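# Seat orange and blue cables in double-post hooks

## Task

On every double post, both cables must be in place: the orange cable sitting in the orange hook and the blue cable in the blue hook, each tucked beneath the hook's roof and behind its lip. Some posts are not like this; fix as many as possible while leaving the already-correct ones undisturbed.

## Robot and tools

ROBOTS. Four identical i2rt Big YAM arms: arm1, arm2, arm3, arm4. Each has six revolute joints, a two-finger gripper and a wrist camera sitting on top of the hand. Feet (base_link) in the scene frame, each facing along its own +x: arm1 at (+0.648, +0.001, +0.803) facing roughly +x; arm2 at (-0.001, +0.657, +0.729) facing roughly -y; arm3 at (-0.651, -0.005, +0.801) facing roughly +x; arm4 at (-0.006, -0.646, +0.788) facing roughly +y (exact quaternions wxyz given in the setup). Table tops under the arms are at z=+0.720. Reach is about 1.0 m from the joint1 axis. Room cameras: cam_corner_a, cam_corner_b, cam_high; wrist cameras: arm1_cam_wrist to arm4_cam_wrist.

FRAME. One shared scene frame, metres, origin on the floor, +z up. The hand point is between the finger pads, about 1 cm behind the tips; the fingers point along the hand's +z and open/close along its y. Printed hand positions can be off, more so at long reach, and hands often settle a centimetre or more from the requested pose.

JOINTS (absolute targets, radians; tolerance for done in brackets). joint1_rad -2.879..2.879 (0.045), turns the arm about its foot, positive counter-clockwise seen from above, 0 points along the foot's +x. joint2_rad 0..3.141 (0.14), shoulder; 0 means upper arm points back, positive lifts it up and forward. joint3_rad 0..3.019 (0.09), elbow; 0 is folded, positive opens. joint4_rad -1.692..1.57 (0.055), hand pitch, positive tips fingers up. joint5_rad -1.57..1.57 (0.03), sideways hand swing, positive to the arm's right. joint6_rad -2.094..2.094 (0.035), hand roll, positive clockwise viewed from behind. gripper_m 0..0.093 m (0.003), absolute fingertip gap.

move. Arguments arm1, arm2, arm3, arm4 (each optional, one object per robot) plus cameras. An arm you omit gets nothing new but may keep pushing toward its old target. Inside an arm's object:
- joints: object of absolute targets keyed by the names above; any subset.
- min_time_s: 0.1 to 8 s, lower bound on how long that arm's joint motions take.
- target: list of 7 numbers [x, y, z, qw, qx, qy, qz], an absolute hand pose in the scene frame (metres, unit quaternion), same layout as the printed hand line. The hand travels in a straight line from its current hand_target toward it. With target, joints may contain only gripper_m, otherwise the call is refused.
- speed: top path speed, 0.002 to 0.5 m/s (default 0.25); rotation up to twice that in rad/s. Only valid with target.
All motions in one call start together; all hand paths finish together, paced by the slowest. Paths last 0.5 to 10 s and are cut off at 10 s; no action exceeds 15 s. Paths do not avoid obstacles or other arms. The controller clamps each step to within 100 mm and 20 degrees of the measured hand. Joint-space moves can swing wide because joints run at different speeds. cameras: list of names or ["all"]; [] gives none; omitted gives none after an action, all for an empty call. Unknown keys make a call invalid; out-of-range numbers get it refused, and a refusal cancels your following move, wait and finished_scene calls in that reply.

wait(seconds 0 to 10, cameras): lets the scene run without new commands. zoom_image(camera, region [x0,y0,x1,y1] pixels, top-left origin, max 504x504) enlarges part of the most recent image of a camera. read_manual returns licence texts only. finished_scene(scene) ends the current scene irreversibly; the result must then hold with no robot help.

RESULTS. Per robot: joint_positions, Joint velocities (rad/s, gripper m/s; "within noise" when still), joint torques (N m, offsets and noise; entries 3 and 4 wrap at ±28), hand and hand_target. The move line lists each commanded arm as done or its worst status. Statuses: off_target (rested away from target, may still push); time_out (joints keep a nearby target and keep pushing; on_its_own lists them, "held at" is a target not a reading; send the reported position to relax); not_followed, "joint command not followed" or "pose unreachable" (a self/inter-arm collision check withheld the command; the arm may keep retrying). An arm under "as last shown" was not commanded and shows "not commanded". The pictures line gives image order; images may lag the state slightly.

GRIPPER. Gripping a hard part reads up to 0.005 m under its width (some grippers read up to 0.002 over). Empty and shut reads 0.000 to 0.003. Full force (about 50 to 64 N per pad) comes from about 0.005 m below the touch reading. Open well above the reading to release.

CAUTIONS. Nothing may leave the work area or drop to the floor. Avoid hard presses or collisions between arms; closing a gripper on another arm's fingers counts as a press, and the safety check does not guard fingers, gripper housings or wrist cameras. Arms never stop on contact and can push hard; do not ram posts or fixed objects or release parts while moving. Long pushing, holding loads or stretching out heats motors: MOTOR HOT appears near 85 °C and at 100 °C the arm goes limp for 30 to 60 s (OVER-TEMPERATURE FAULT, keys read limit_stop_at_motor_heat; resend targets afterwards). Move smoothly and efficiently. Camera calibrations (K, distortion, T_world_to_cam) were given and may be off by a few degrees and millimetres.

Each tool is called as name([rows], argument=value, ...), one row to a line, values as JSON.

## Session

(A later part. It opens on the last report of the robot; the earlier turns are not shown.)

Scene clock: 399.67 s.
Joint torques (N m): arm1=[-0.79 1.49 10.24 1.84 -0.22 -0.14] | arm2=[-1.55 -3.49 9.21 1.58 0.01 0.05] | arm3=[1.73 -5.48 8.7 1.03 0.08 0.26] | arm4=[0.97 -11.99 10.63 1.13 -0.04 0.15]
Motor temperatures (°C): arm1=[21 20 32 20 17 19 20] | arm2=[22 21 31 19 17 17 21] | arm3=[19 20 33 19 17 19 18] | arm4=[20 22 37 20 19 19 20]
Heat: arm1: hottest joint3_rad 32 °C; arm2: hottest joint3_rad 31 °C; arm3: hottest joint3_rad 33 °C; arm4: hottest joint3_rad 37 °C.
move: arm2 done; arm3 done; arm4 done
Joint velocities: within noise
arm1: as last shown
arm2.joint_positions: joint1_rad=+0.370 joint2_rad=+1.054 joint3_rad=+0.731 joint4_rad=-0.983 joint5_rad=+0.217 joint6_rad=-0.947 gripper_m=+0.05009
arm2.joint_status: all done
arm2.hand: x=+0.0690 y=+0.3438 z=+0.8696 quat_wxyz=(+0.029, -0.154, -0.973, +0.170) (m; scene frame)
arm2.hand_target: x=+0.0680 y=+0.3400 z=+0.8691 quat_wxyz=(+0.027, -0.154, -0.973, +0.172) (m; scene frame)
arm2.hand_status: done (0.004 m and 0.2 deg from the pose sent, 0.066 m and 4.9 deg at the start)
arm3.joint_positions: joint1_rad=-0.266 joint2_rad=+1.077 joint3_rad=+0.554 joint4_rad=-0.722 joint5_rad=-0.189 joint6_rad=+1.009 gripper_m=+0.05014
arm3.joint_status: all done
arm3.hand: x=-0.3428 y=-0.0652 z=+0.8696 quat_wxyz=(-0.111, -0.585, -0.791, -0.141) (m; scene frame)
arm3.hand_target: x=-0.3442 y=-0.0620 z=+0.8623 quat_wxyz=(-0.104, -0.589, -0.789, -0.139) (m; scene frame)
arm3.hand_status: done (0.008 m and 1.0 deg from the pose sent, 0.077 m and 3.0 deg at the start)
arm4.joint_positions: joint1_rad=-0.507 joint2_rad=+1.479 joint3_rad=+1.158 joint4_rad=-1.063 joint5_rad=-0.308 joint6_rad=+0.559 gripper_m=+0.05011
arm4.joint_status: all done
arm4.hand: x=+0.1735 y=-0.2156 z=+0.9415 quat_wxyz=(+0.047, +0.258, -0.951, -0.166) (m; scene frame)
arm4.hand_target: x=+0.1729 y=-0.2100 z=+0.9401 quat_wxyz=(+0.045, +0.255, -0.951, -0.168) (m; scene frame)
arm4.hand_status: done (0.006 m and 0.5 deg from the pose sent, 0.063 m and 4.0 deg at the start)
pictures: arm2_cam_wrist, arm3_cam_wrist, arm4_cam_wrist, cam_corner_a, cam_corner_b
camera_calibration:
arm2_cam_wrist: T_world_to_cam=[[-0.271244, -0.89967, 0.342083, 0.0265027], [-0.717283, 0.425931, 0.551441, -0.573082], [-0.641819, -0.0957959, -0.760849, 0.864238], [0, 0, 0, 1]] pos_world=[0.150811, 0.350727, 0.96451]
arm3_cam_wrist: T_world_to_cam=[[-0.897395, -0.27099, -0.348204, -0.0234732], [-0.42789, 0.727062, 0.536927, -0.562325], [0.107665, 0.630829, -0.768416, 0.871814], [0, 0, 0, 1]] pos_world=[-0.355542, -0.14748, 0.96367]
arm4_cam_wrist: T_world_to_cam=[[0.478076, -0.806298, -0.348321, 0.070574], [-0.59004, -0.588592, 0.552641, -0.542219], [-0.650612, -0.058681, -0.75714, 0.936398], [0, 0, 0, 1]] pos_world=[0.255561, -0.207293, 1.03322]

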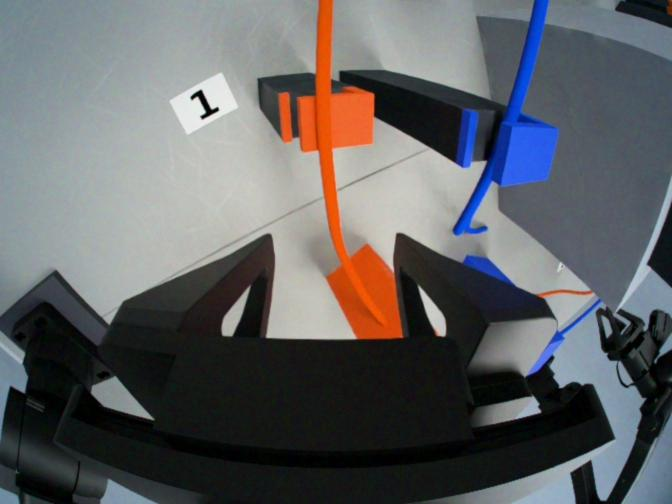

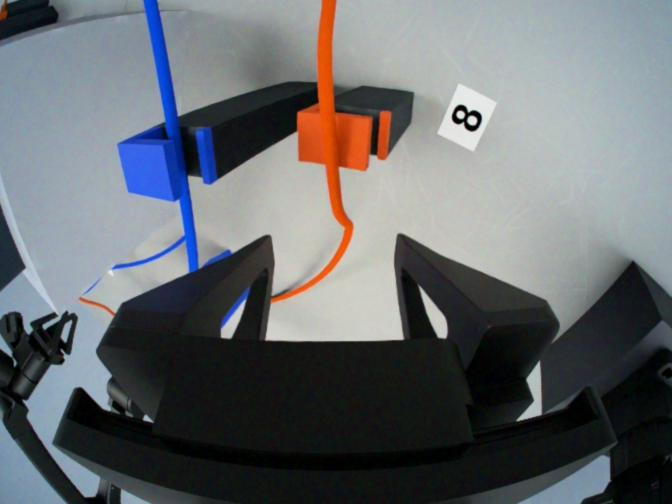

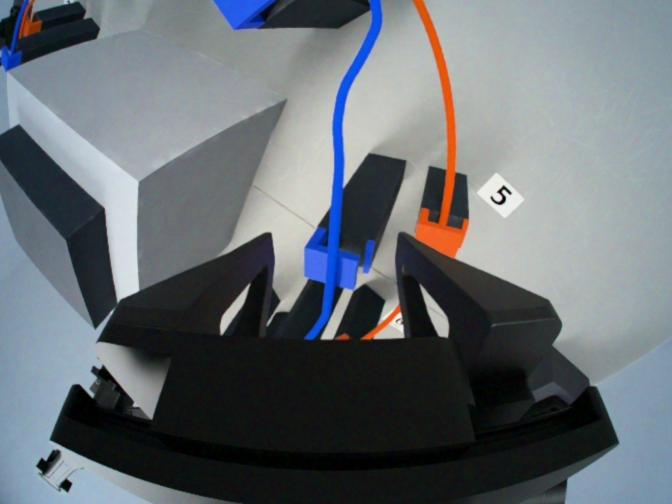

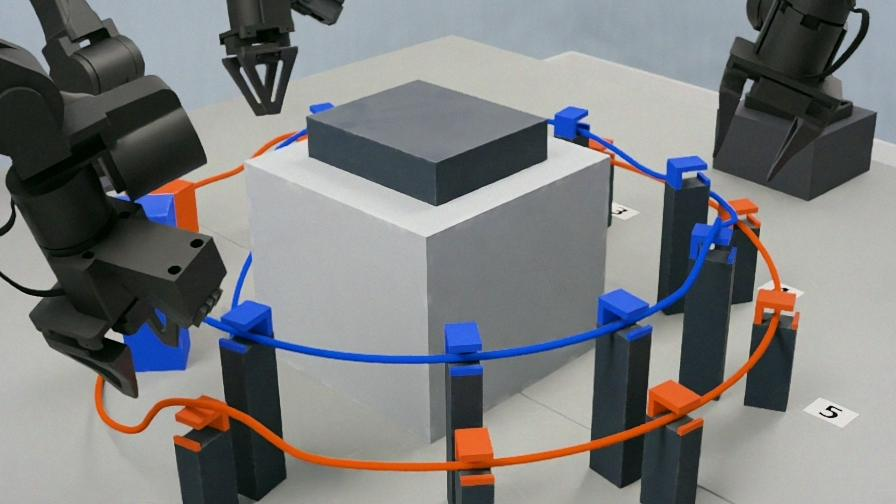

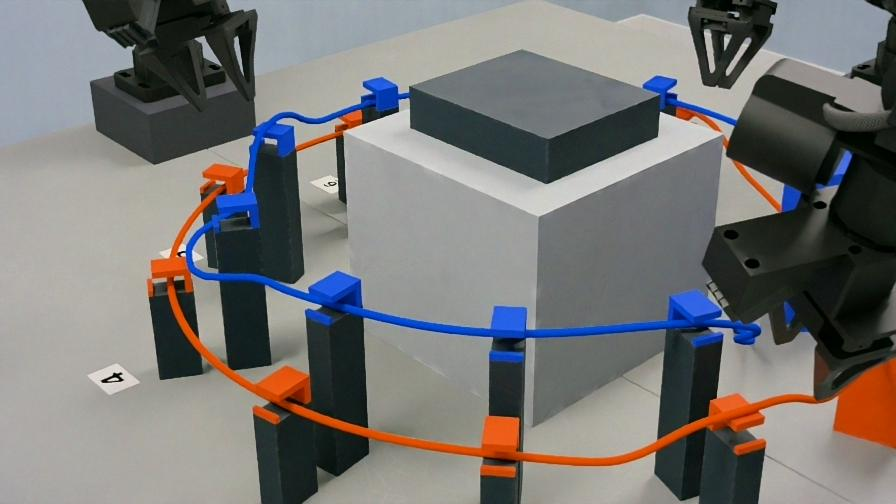

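zoom_image(camera="arm3_cam_wrist", region=[260, 60, 440, 240])

zoom_image(camera="arm2_cam_wrist", region=[240, 50, 420, 230])

zoom_image(camera="arm4_cam_wrist", region=[270, 130, 450, 310])

Scaled by 2.800 from the camera's 672x504 image, which has a finer 960x720 frame.

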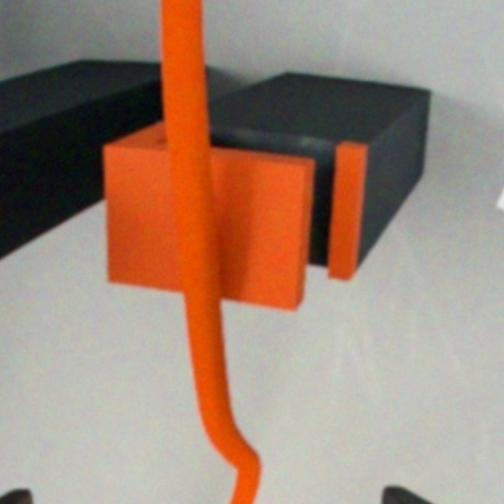

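Scaled by 2.800 from the camera's 672x504 image, which has a finer 960x720 frame.

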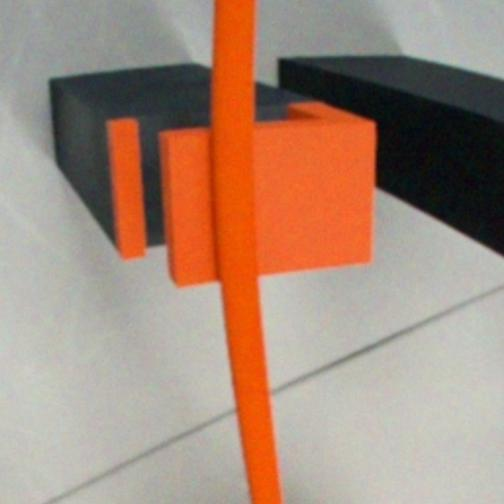

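Scaled by 2.800 from the camera's 672x504 image, which has a finer 960x720 frame.

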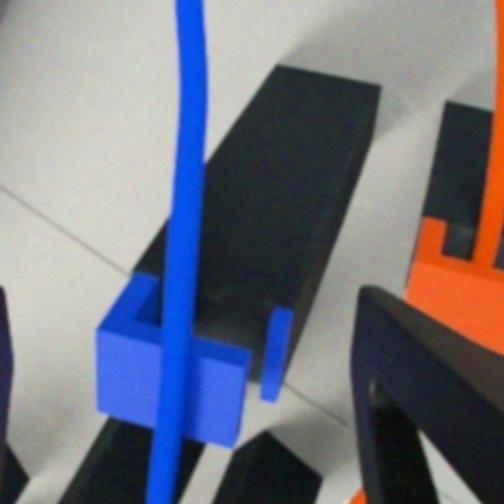

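move(arm2={"target": [0.0596, 0.3212, 0.8194, 0.0272, -0.1540, -0.9727, 0.1715], "speed": 0.12, "joints": {"gripper_m": 0.05}}, arm3={"target": [-0.3315, -0.051, 0.799, 0.1041, 0.5890, 0.7894, 0.1392], "speed": 0.12, "joints": {"gripper_m": 0.05}}, arm4={"target": [0.1495, -0.199, 0.873, 0.0449, 0.2549, -0.9512, -0.1677], "speed": 0.12, "joints": {"gripper_m": 0.05}}, cameras=["arm2_cam_wrist", "arm3_cam_wrist", "arm4_cam_wrist", "cam_corner_a", "cam_corner_b"])

Scene clock: 512.80 s.
Joint torques (N m): arm1=[-0.73 1.49 10.24 1.84 -0.22 -0.14] | arm2=[-1.61 -4.42 8.39 1.54 0 -0.05] | arm3=[1.85 -6.65 7.05 1.06 0.09 0.25] | arm4=[1.38 -11.93 9.78 1.09 -0.02 0.18]
Motor temperatures (°C): arm1=[20 20 32 20 17 19 20] | arm2=[22 21 31 19 17 17 20] | arm3=[19 20 34 19 17 19 18] | arm4=[20 22 35 20 19 19 20]
Heat: arm1: hottest joint3_rad 32 °C; arm2: hottest joint3_rad 31 °C; arm3: hottest joint3_rad 34 °C; arm4: hottest joint3_rad 35 °C.
move: arm2 done; arm3 done; arm4 done
Joint velocities: within noise
arm1: as last shown
arm2.joint_positions: joint1_rad=+0.322 joint2_rad=+1.164 joint3_rad=+0.668 joint4_rad=-0.797 joint5_rad=+0.204 joint6_rad=-0.996 gripper_m=+0.05009
arm2.joint_status: all done
arm2.hand: x=+0.0615 y=+0.3241 z=+0.8215 quat_wxyz=(+0.028, -0.154, -0.973, +0.171) (m; scene frame)
arm2.hand_target: x=+0.0597 y=+0.3213 z=+0.8194 quat_wxyz=(+0.027, -0.154, -0.973, +0.171) (m; scene frame)
arm2.hand_status: done (0.004 m and 0.0 deg from the pose sent, 0.056 m and 0.2 deg at the start)
arm3.joint_positions: joint1_rad=-0.213 joint2_rad=+1.268 joint3_rad=+0.484 joint4_rad=-0.450 joint5_rad=-0.172 joint6_rad=+1.059 gripper_m=+0.05013
arm3.joint_status: all done
arm3.hand: x=-0.3281 y=-0.0548 z=+0.8070 quat_wxyz=(-0.112, -0.585, -0.791, -0.142) (m; scene frame)
arm3.hand_target: x=-0.3318 y=-0.0510 z=+0.7993 quat_wxyz=(-0.104, -0.589, -0.789, -0.139) (m; scene frame)
arm3.hand_status: done (0.009 m and 1.1 deg from the pose sent, 0.073 m and 1.0 deg at the start)
arm4.joint_positions: joint1_rad=-0.450 joint2_rad=+1.546 joint3_rad=+1.046 joint4_rad=-0.862 joint5_rad=-0.296 joint6_rad=+0.621 gripper_m=+0.05011
arm4.joint_status: all done
arm4.hand: x=+0.1526 y=-0.2045 z=+0.8757 quat_wxyz=(+0.046, +0.256, -0.951, -0.167) (m; scene frame)
arm4.hand_target: x=+0.1494 y=-0.1991 z=+0.8729 quat_wxyz=(+0.045, +0.255, -0.951, -0.168) (m; scene frame)
arm4.hand_status: done (0.007 m and 0.2 deg from the pose sent, 0.074 m and 0.5 deg at the start)
pictures: arm2_cam_wrist, arm3_cam_wrist, arm4_cam_wrist, cam_corner_a, cam_corner_b
camera_calibration:
arm2_cam_wrist: T_world_to_cam=[[-0.270984, -0.89877, 0.344644, 0.0207559], [-0.718527, 0.42712, 0.548897, -0.541857], [-0.640536, -0.0988937, -0.761533, 0.822474], [0, 0, 0, 1]] pos_world=[0.14311, 0.331431, 0.916612]
arm3_cam_wrist: T_world_to_cam=[[-0.896681, -0.270996, -0.350033, -0.0274955], [-0.429005, 0.726972, 0.53616, -0.529675], [0.109167, 0.63093, -0.768121, 0.815761], [0, 0, 0, 1]] pos_world=[-0.340942, -0.13708, 0.900969]
arm4_cam_wrist: T_world_to_cam=[[0.475654, -0.807357, -0.349181, 0.067555], [-0.593404, -0.587543, 0.55015, -0.508765], [-0.649327, -0.0544756, -0.758556, 0.875516], [0, 0, 0, 1]] pos_world=[0.23446, -0.196686, 0.967614]

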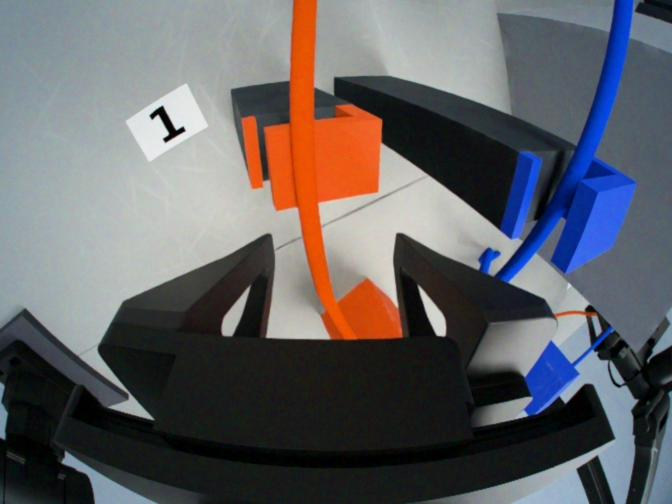

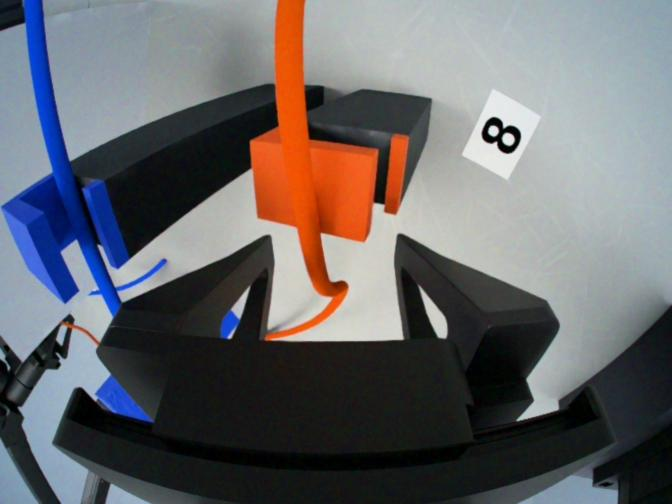

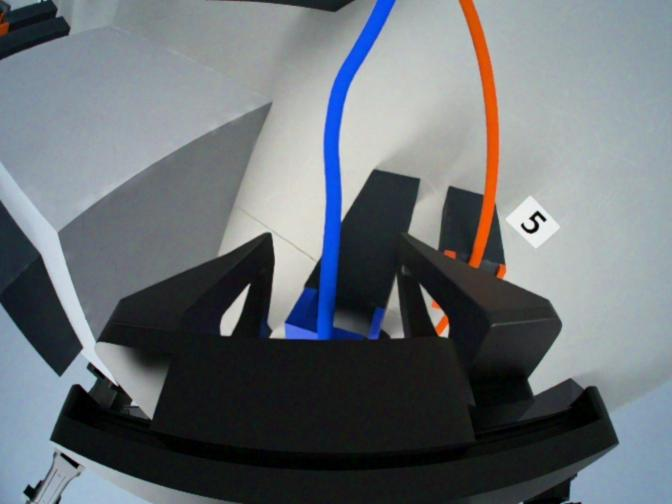

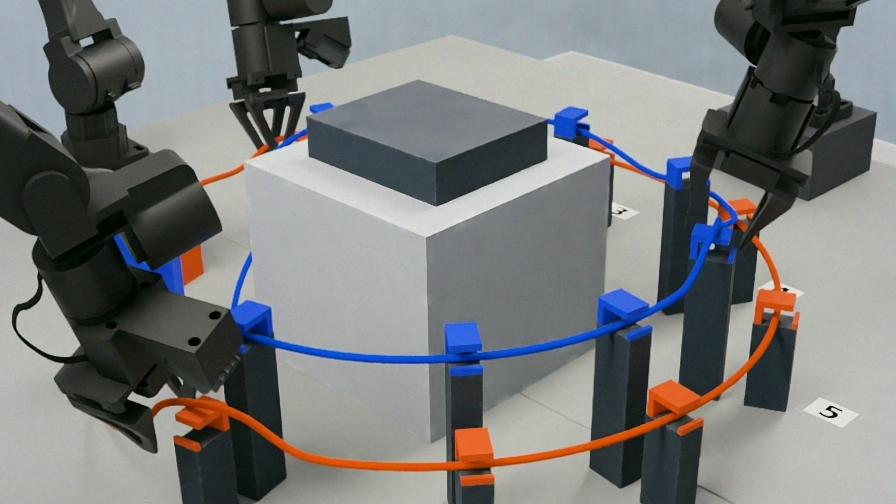

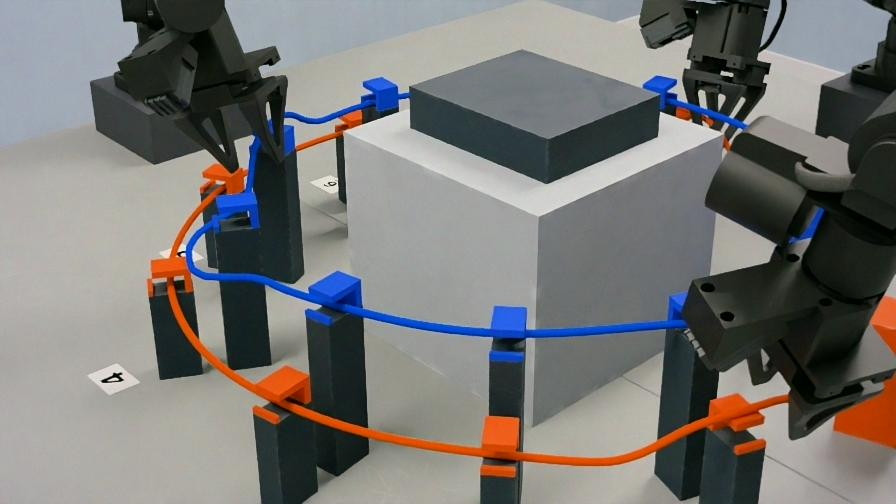

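move(arm2={"joints": {"gripper_m": 0.003}}, arm3={"joints": {"gripper_m": 0.003}}, arm4={"joints": {"gripper_m": 0.003}}, cameras=["arm2_cam_wrist", "arm3_cam_wrist", "arm4_cam_wrist", "cam_corner_a", "cam_corner_b"])

Scene clock: 535.87 s.
Joint torques (N m): arm1=[-0.79 1.49 10.22 1.83 -0.22 -0.13] | arm2=[-1.38 -4.37 8.46 1.63 0.01 -0.03] | arm3=[1.61 -6.59 7.05 0.91 0.09 0.23] | arm4=[1.55 -12.22 9.73 1.14 -0.04 0.17]
Motor temperatures (°C): arm1=[20 20 33 20 17 19 20] | arm2=[22 21 31 19 17 17 20] | arm3=[19 20 33 19 17 19 18] | arm4=[20 22 34 20 19 19 20]
Heat: arm1: hottest joint3_rad 33 °C; arm2: hottest joint3_rad 31 °C; arm3: hottest joint3_rad 33 °C; arm4: hottest joint3_rad 34 °C.
move: arm2 done; arm3 done; arm4 done
Joint velocities: within noise
arm1: as last shown
arm2.joint_positions: joint1_rad=+0.321 joint2_rad=+1.164 joint3_rad=+0.668 joint4_rad=-0.796 joint5_rad=+0.204 joint6_rad=-0.996 gripper_m=+0.00478
arm2.joint_status: all done
arm2.hand: x=+0.0614 y=+0.3240 z=+0.8216 quat_wxyz=(+0.028, -0.154, -0.973, +0.172) (m; scene frame)
arm2.hand_target: x=+0.0595 y=+0.3212 z=+0.8194 quat_wxyz=(+0.027, -0.154, -0.973, +0.172) (m; scene frame)
arm2.hand_status: not commanded
arm3.joint_positions: joint1_rad=-0.212 joint2_rad=+1.268 joint3_rad=+0.484 joint4_rad=-0.446 joint5_rad=-0.172 joint6_rad=+1.060 gripper_m=+0.00468
arm3.joint_status: all done
arm3.hand: x=-0.3272 y=-0.0546 z=+0.8073 quat_wxyz=(-0.114, -0.584, -0.791, -0.142) (m; scene frame)
arm3.hand_target: x=-0.3317 y=-0.0510 z=+0.7994 quat_wxyz=(-0.104, -0.589, -0.789, -0.139) (m; scene frame)
arm3.hand_status: not commanded
arm4.joint_positions: joint1_rad=-0.450 joint2_rad=+1.546 joint3_rad=+1.046 joint4_rad=-0.861 joint5_rad=-0.295 joint6_rad=+0.623 gripper_m=+0.00456
arm4.joint_status: all done
arm4.hand: x=+0.1527 y=-0.2043 z=+0.8757 quat_wxyz=(+0.045, +0.256, -0.951, -0.167) (m; scene frame)
arm4.hand_target: x=+0.1494 y=-0.1992 z=+0.8729 quat_wxyz=(+0.045, +0.255, -0.951, -0.168) (m; scene frame)
arm4.hand_status: not commanded
pictures: arm2_cam_wrist, arm3_cam_wrist, arm4_cam_wrist, cam_corner_a, cam_corner_b
camera_calibration:
arm2_cam_wrist: T_world_to_cam=[[-0.270653, -0.898765, 0.344917, 0.0203391], [-0.718579, 0.427039, 0.548892, -0.541847], [-0.640618, -0.0992914, -0.761413, 0.822434], [0, 0, 0, 1]] pos_world=[0.14301, 0.33133, 0.916612]
arm3_cam_wrist: T_world_to_cam=[[-0.895149, -0.27201, -0.353155, -0.0235767], [-0.431602, 0.726996, 0.534038, -0.528764], [0.111478, 0.630466, -0.76817, 0.816502], [0, 0, 0, 1]] pos_world=[-0.340342, -0.136781, 0.901266]
arm4_cam_wrist: T_world_to_cam=[[0.474928, -0.80767, -0.349445, 0.0678727], [-0.594344, -0.587223, 0.549477, -0.507769], [-0.648998, -0.0532713, -0.758923, 0.876095], [0, 0, 0, 1]] pos_world=[0.23456, -0.196684, 0.967613]

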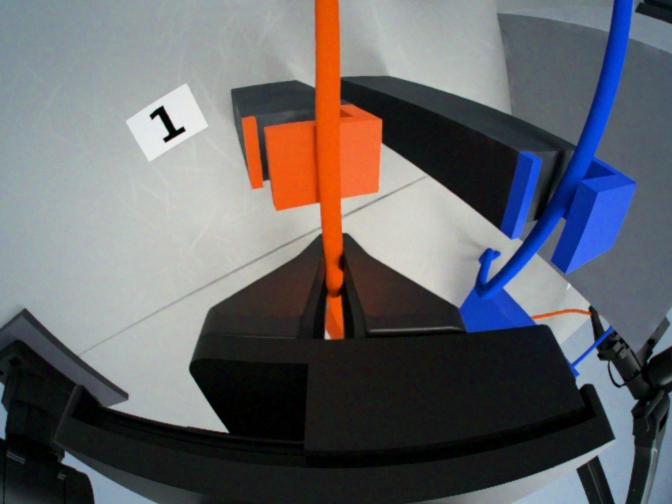

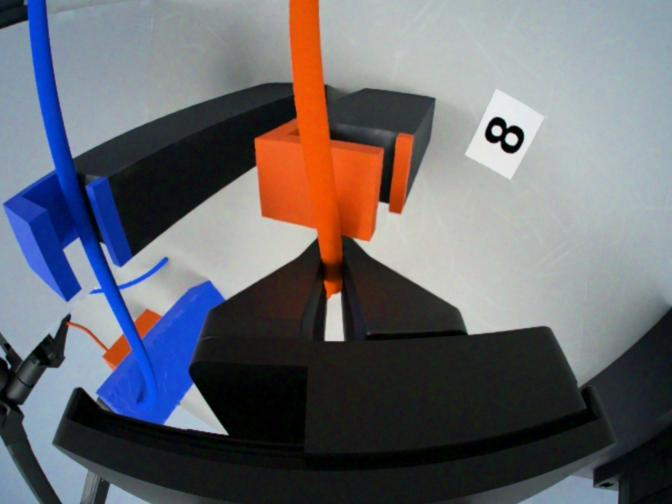

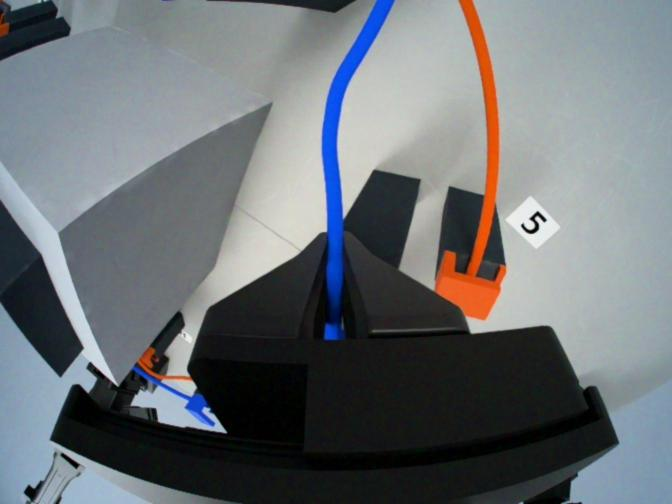

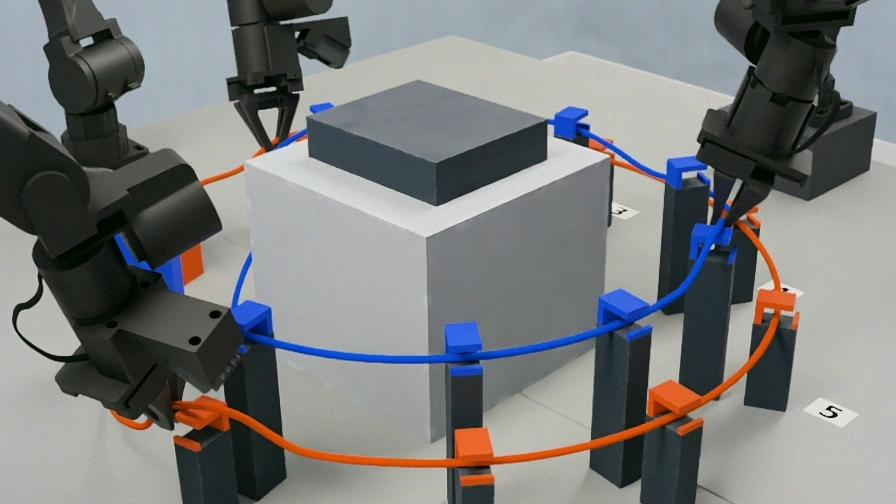

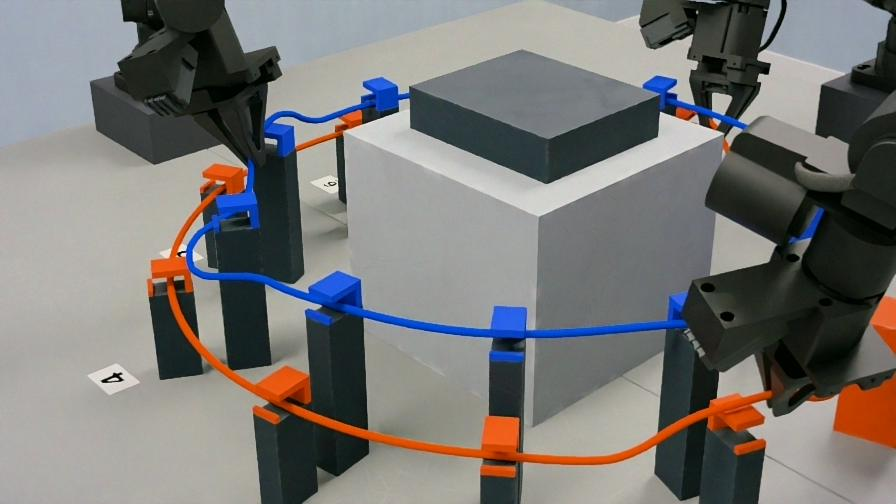

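move(arm2={"target": [0.0656, 0.3671, 0.8354, 0.0272, -0.1540, -0.9727, 0.1715], "speed": 0.08}, arm3={"target": [-0.3813, -0.0652, 0.815, 0.1041, 0.5890, 0.7894, 0.1392], "speed": 0.08}, arm4={"target": [0.1713, -0.2372, 0.888, 0.0449, 0.2549, -0.9512, -0.1677], "speed": 0.08}, cameras=["arm2_cam_wrist", "arm3_cam_wrist", "arm4_cam_wrist", "cam_corner_a", "cam_corner_b"])

Scene clock: 555.57 s.
Joint torques (N m): arm1=[-0.79 1.49 10.24 1.84 -0.22 -0.14] | arm2=[1.2 -4.37 8.49 0.58 -0.68 0.29] | arm3=[0.21 -6.95 7.21 0.06 -0.17 -0.05] | arm4=[-0.67 -13.16 9.46 0.25 -0.31 -0.13]
Motor temperatures (°C): arm1=[20 20 33 20 17 19 20] | arm2=[22 21 31 19 17 17 21] | arm3=[19 20 33 19 17 19 19] | arm4=[20 22 33 20 19 19 21]
Heat: arm1: hottest joint3_rad 33 °C; arm2: hottest joint3_rad 31 °C; arm3: hottest joint3_rad 33 °C; arm4: hottest joint3_rad 33 °C.
move: arm2 off_target; arm3 done; arm4 done
Joint velocities: within noise
arm1: as last shown
arm2.joint_positions: joint1_rad=+0.353 joint2_rad=+1.032 joint3_rad=+0.616 joint4_rad=-0.881 joint5_rad=+0.240 joint6_rad=-0.953 gripper_m=+0.00470
arm2.joint_status: not commanded
arm2.hand: x=+0.0543 y=+0.3591 z=+0.8347 quat_wxyz=(+0.039, -0.162, -0.970, +0.178) (m; scene frame)
arm2.hand_target: x=+0.0651 y=+0.3669 z=+0.8351 quat_wxyz=(+0.027, -0.154, -0.973, +0.171) (m; scene frame)
arm2.hand_status: off_target (0.014 m and 1.8 deg from the pose sent, 0.045 m and 0.0 deg at the start)
arm3.joint_positions: joint1_rad=-0.306 joint2_rad=+1.112 joint3_rad=+0.409 joint4_rad=-0.551 joint5_rad=-0.201 joint6_rad=+0.982 gripper_m=+0.00458
arm3.joint_status: not commanded
arm3.hand: x=-0.3729 y=-0.0659 z=+0.8175 quat_wxyz=(-0.110, -0.590, -0.787, -0.141) (m; scene frame)
arm3.hand_target: x=-0.3811 y=-0.0651 z=+0.8148 quat_wxyz=(-0.104, -0.589, -0.789, -0.139) (m; scene frame)
arm3.hand_status: done (0.009 m and 0.7 deg from the pose sent, 0.056 m and 1.3 deg at the start)
arm4.joint_positions: joint1_rad=-0.513 joint2_rad=+1.498 joint3_rad=+1.010 joint4_rad=-0.901 joint5_rad=-0.307 joint6_rad=+0.562 gripper_m=+0.00446
arm4.joint_status: not commanded
arm4.hand: x=+0.1669 y=-0.2341 z=+0.8819 quat_wxyz=(+0.048, +0.253, -0.952, -0.164) (m; scene frame)
arm4.hand_target: x=+0.1713 y=-0.2372 z=+0.8878 quat_wxyz=(+0.045, +0.255, -0.951, -0.168) (m; scene frame)
arm4.hand_status: done (0.008 m and 0.6 deg from the pose sent, 0.040 m and 0.1 deg at the start)
pictures: arm2_cam_wrist, arm3_cam_wrist, arm4_cam_wrist, cam_corner_a, cam_corner_b
camera_calibration:
arm2_cam_wrist: T_world_to_cam=[[-0.280676, -0.889403, 0.360809, 0.0293675], [-0.698447, 0.447109, 0.558807, -0.58568], [-0.658326, -0.0951622, -0.746693, 0.818499], [0, 0, 0, 1]] pos_world=[0.138016, 0.365873, 0.927854]
arm3_cam_wrist: T_world_to_cam=[[-0.901756, -0.258889, -0.346139, -0.0712773], [-0.417388, 0.729685, 0.541616, -0.546504], [0.112354, 0.63288, -0.766055, 0.835384], [0, 0, 0, 1]] pos_world=[-0.386238, -0.148374, 0.911273]
arm4_cam_wrist: T_world_to_cam=[[0.469948, -0.812631, -0.344644, 0.0346694], [-0.593826, -0.579941, 0.557709, -0.525885], [-0.653085, -0.0574351, -0.755104, 0.884764], [0, 0, 0, 1]] pos_world=[0.249249, -0.225992, 0.973327]

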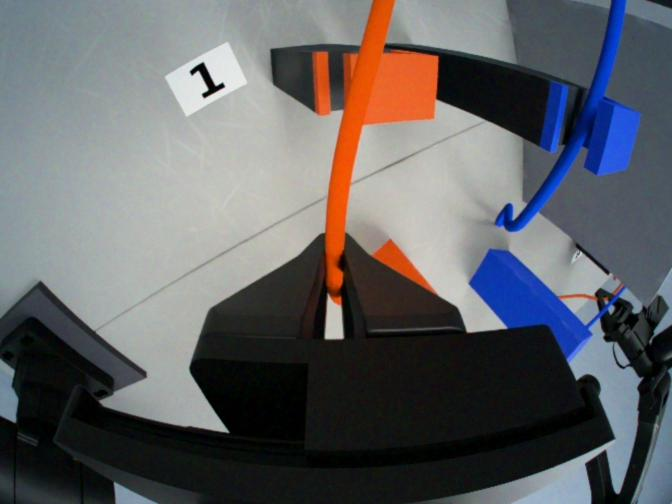

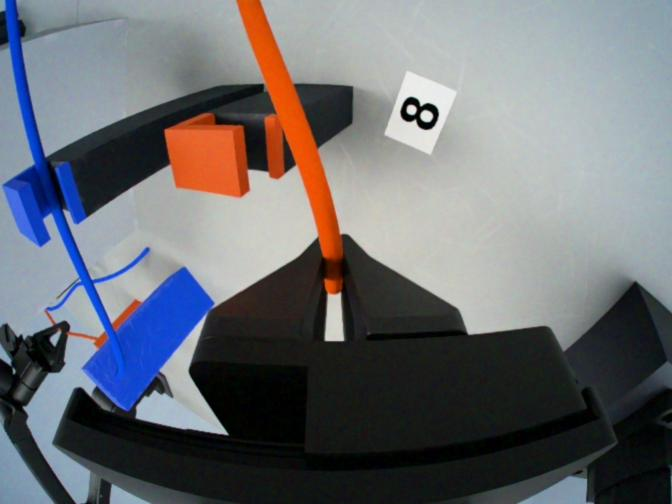

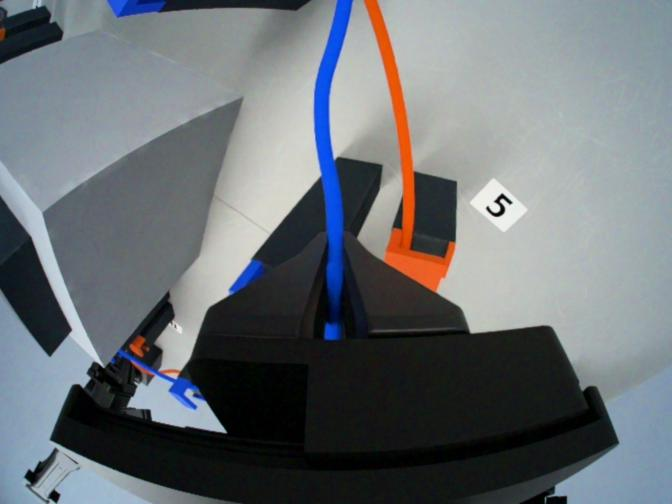

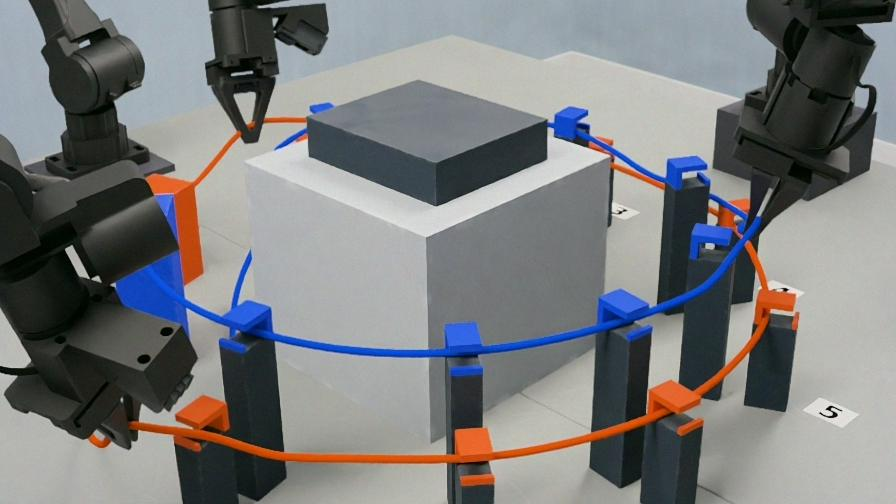

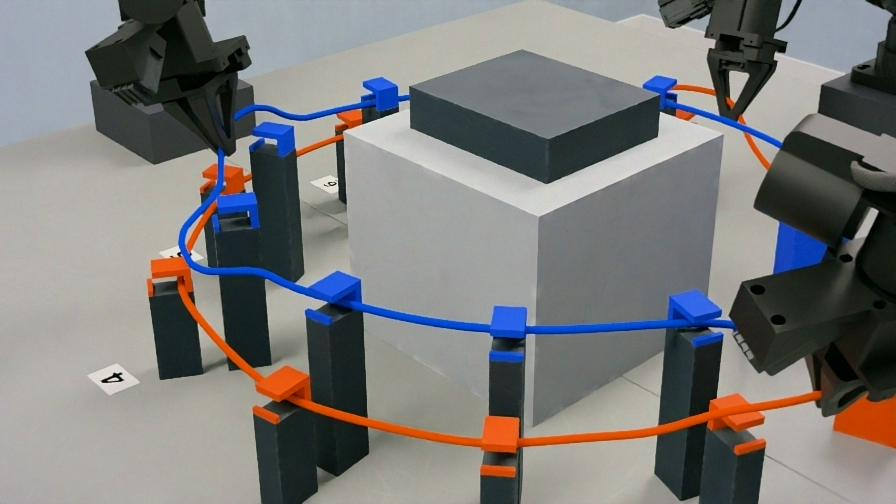

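zoom_image(camera="cam_corner_b", region=[440, 360, 840, 504])

zoom_image(camera="arm2_cam_wrist", region=[250, 0, 490, 240])

zoom_image(camera="arm3_cam_wrist", region=[140, 0, 380, 240])

zoom_image(camera="cam_corner_a", region=[100, 360, 260, 480])

zoom_image(camera="cam_corner_a", region=[640, 140, 800, 300])

zoom_image(camera="cam_corner_b", region=[150, 80, 350, 230])

Scaled by 1.260 from the camera's 896x504 image, which has a finer 1280x720 frame.

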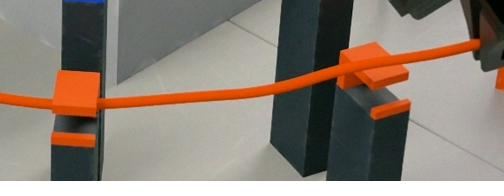

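Scaled by 2.100 from the camera's 672x504 image, which has a finer 960x720 frame.

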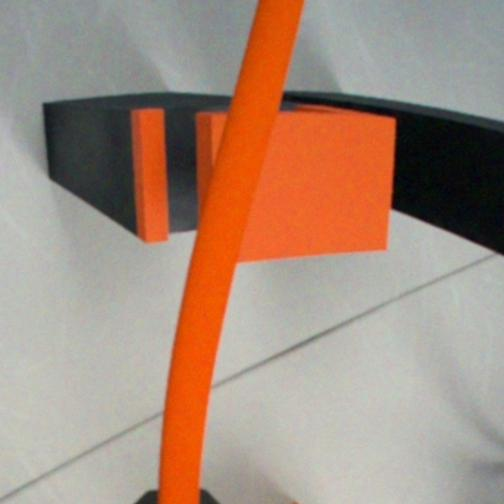

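Scaled by 2.100 from the camera's 672x504 image, which has a finer 960x720 frame.

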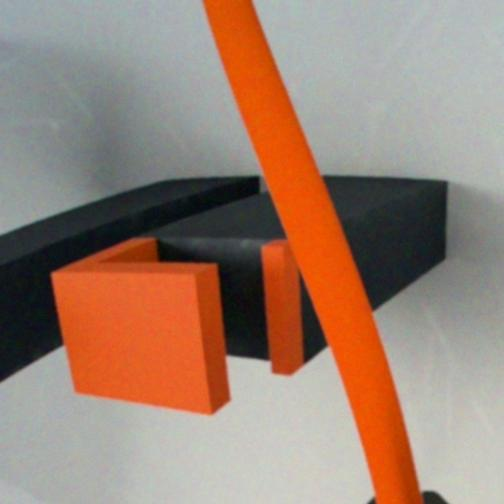

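Scaled by 3.150 from the camera's 896x504 image, which has a finer 1280x720 frame.

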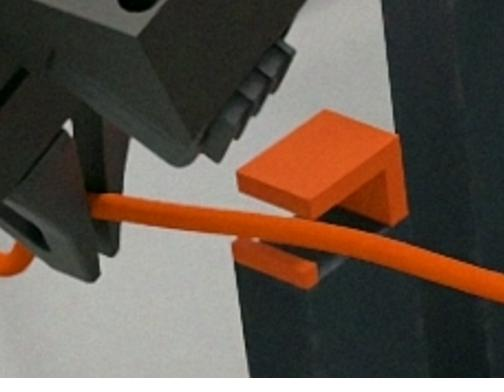

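Scaled by 3.150 from the camera's 896x504 image, which has a finer 1280x720 frame.

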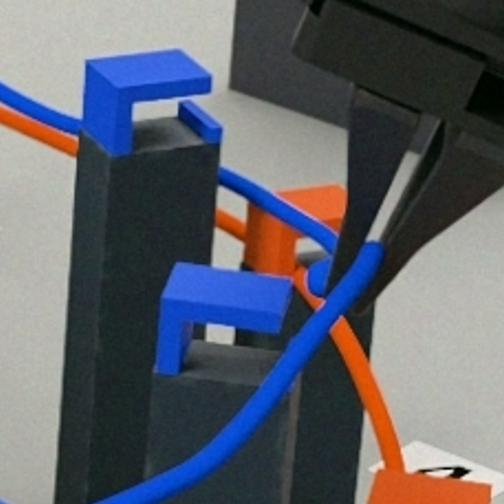

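Scaled by 2.520 from the camera's 896x504 image, which has a finer 1280x720 frame.

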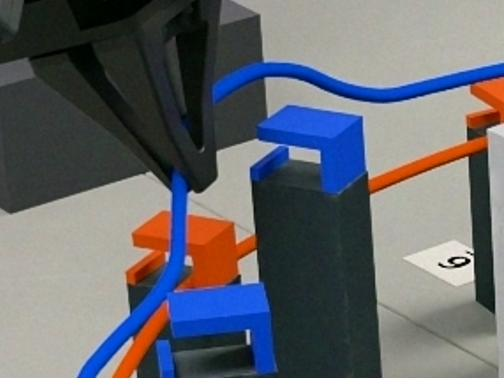

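move(arm2={"target": [0.0600, 0.3225, 0.8220, 0.0272, -0.1540, -0.9727, 0.1715], "speed": 0.06}, arm3={"target": [-0.3787, -0.0642, 0.8055, 0.1041, 0.5890, 0.7894, 0.1392], "speed": 0.06}, arm4={"target": [0.1775, -0.2445, 0.865, 0.0449, 0.2549, -0.9512, -0.1677], "speed": 0.06}, cameras=["arm2_cam_wrist", "arm3_cam_wrist", "arm4_cam_wrist", "cam_corner_a", "cam_corner_b"])

Scene clock: 675.13 s.
Joint torques (N m): arm1=[-0.79 1.49 10.24 1.83 -0.23 -0.14] | arm2=[-1.9 -3.72 11.62 1.36 0.07 0.03] | arm3=[0.73 -5.01 7.2 0.99 -0.09 0.01] | arm4=[-0.73 -10.99 9.32 1.09 -0.29 -0.14]
Motor temperatures (°C): arm1=[20 20 33 20 17 19 20] | arm2=[22 21 33 18 18 17 23] | arm3=[19 20 30 18 17 19 21] | arm4=[20 24 32 19 19 19 23]
Heat: arm1: hottest joint3_rad 33 °C; arm2: hottest joint3_rad 33 °C; arm3: hottest joint3_rad 30 °C; arm4: hottest joint3_rad 32 °C.
move: arm2 off_target; arm3 done; arm4 done
Joint velocities: within noise
arm1: as last shown
arm2.joint_positions: joint1_rad=+0.328 joint2_rad=+1.150 joint3_rad=+0.624 joint4_rad=-0.808 joint5_rad=+0.203 joint6_rad=-0.994 gripper_m=+0.00470
arm2.joint_status: not commanded
arm2.hand: x=+0.0576 y=+0.3442 z=+0.8072 quat_wxyz=(+0.036, -0.150, -0.976, +0.153) (m; scene frame)
arm2.hand_target: x=+0.0597 y=+0.3236 z=+0.8224 quat_wxyz=(+0.027, -0.154, -0.973, +0.172) (m; scene frame)
arm2.hand_status: off_target (0.026 m and 2.4 deg from the pose sent, 0.039 m and 1.8 deg at the start)
arm3.joint_positions: joint1_rad=-0.306 joint2_rad=+1.120 joint3_rad=+0.398 joint4_rad=-0.528 joint5_rad=-0.201 joint6_rad=+0.982 gripper_m=+0.00458
arm3.joint_status: not commanded
arm3.hand: x=-0.3737 y=-0.0656 z=+0.8133 quat_wxyz=(-0.112, -0.590, -0.787, -0.142) (m; scene frame)
arm3.hand_target: x=-0.3790 y=-0.0641 z=+0.8058 quat_wxyz=(-0.104, -0.589, -0.789, -0.139) (m; scene frame)
arm3.hand_status: done (0.009 m and 0.9 deg from the pose sent, 0.013 m and 0.7 deg at the start)
arm4.joint_positions: joint1_rad=-0.533 joint2_rad=+1.498 joint3_rad=+0.970 joint4_rad=-0.863 joint5_rad=-0.312 joint6_rad=+0.539 gripper_m=+0.00446
arm4.joint_status: not commanded
arm4.hand: x=+0.1704 y=-0.2441 z=+0.8688 quat_wxyz=(+0.047, +0.255, -0.952, -0.166) (m; scene frame)
arm4.hand_target: x=+0.1775 y=-0.2447 z=+0.8650 quat_wxyz=(+0.045, +0.255, -0.951, -0.168) (m; scene frame)
arm4.hand_status: done (0.008 m and 0.3 deg from the pose sent, 0.023 m and 0.6 deg at the start)
pictures: arm2_cam_wrist, arm3_cam_wrist, arm4_cam_wrist, cam_corner_a, cam_corner_b
camera_calibration:
arm2_cam_wrist: T_world_to_cam=[[-0.263442, -0.913079, 0.311264, 0.0741311], [-0.714172, 0.40151, 0.573365, -0.55654], [-0.648503, -0.0712479, -0.75787, 0.799018], [0, 0, 0, 1]] pos_world=[0.140229, 0.348073, 0.901579]
arm3_cam_wrist: T_world_to_cam=[[-0.900285, -0.259738, -0.349318, -0.0702934], [-0.419792, 0.730342, 0.538864, -0.543317], [0.115158, 0.631772, -0.766552, 0.833408], [0, 0, 0, 1]] pos_world=[-0.387338, -0.147974, 0.90707]
arm4_cam_wrist: T_world_to_cam=[[0.472776, -0.809713, -0.347631, 0.0231796], [-0.593555, -0.584209, 0.553527, -0.519811], [-0.651288, -0.0553561, -0.756809, 0.878336], [0, 0, 0, 1]] pos_world=[0.252554, -0.236288, 0.96052]

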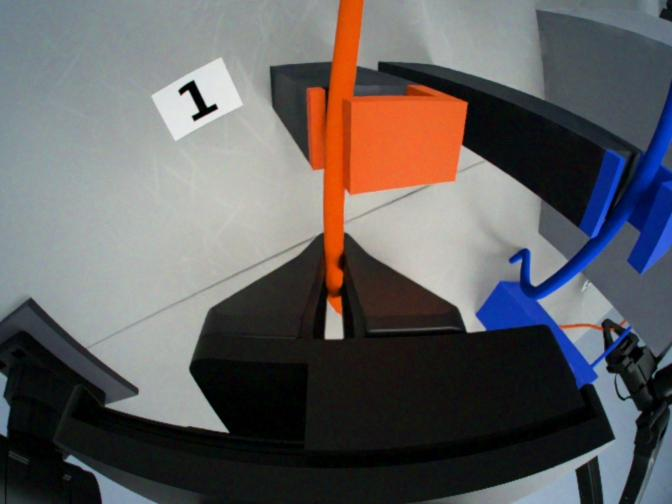

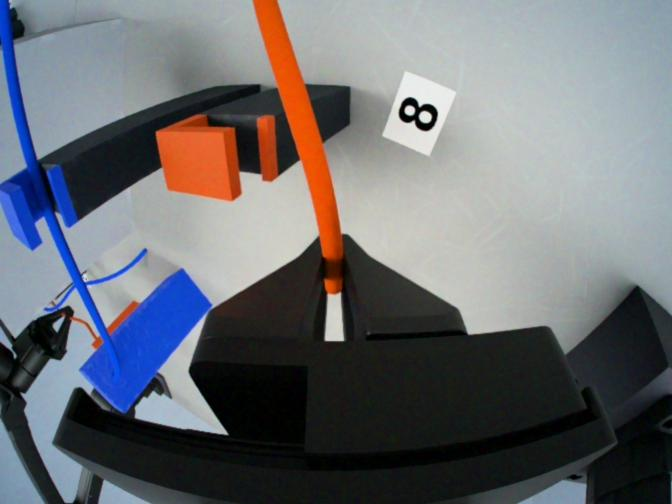

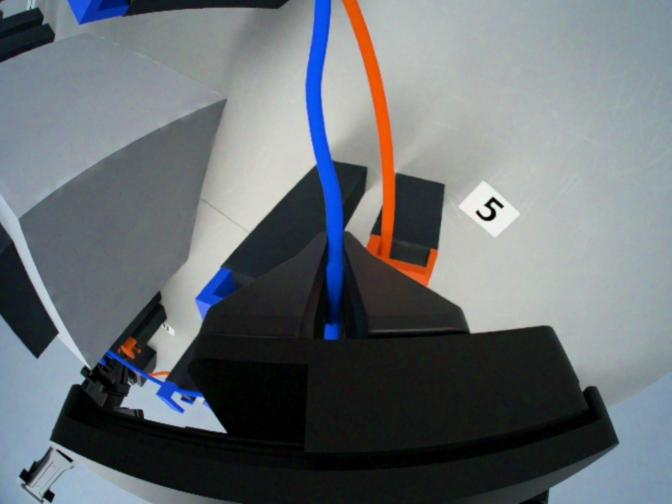

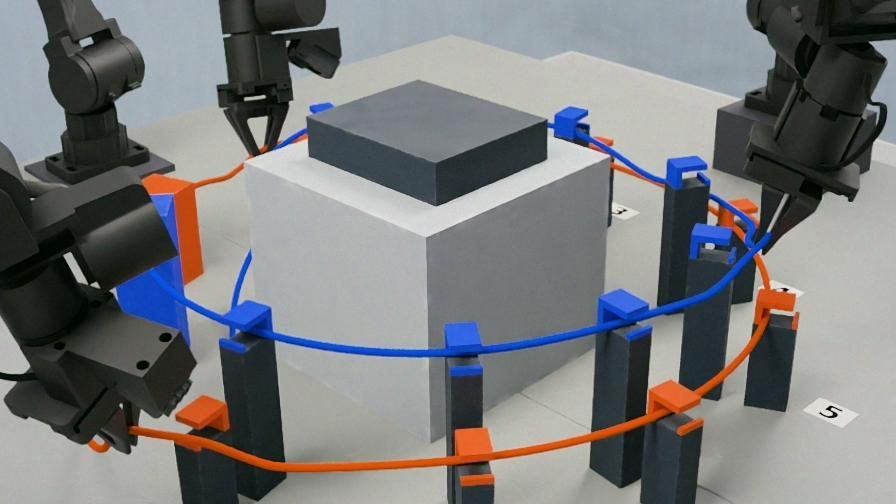

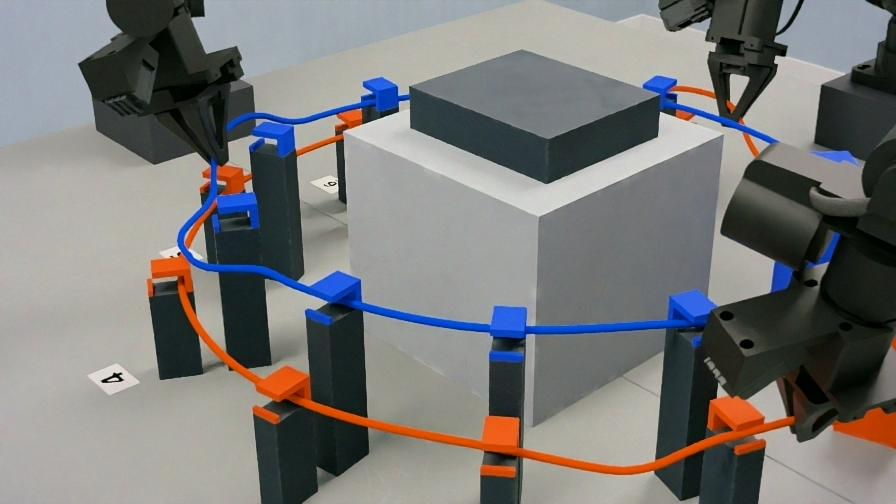

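zoom_image(camera="cam_corner_b", region=[650, 370, 810, 480])

zoom_image(camera="arm2_cam_wrist", region=[260, 40, 480, 260])

zoom_image(camera="cam_corner_a", region=[100, 370, 260, 470])

zoom_image(camera="cam_corner_a", region=[660, 180, 800, 300])

zoom_image(camera="cam_corner_b", region=[150, 80, 350, 230])

Scaled by 3.150 from the camera's 896x504 image, which has a finer 1280x720 frame.

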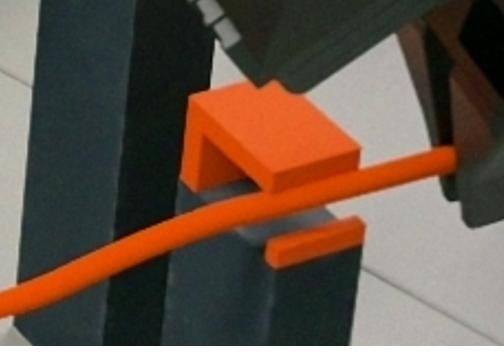

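Scaled by 2.291 from the camera's 672x504 image, which has a finer 960x720 frame.

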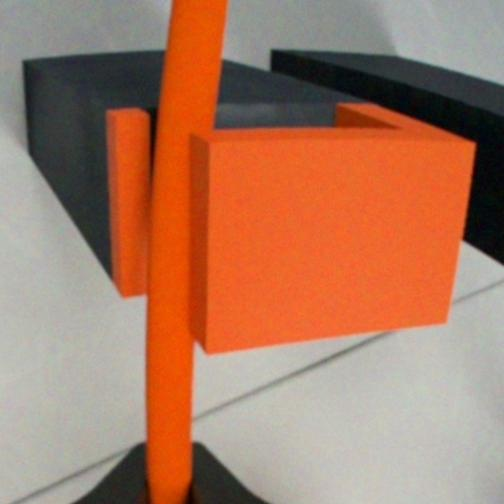

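Scaled by 3.150 from the camera's 896x504 image, which has a finer 1280x720 frame.

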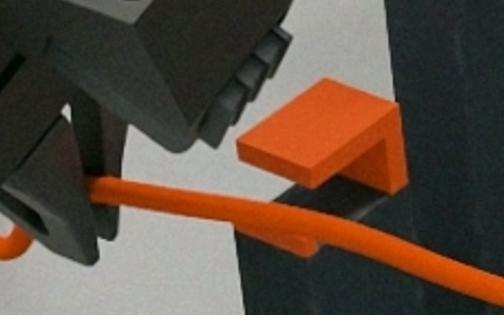

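Scaled by 3.600 from the camera's 896x504 image, which has a finer 1280x720 frame.

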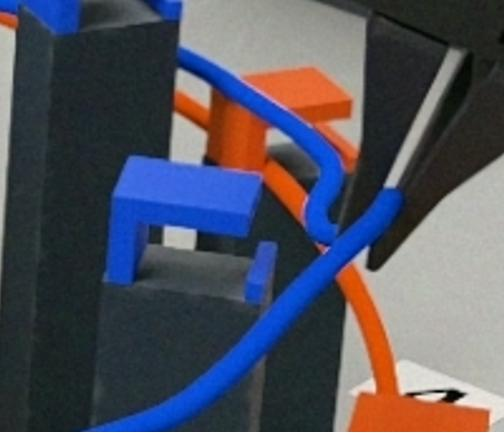

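Scaled by 2.520 from the camera's 896x504 image, which has a finer 1280x720 frame.

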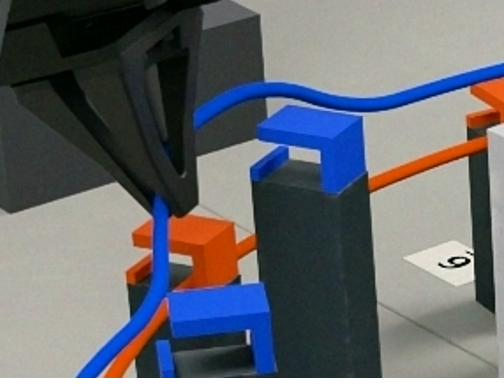

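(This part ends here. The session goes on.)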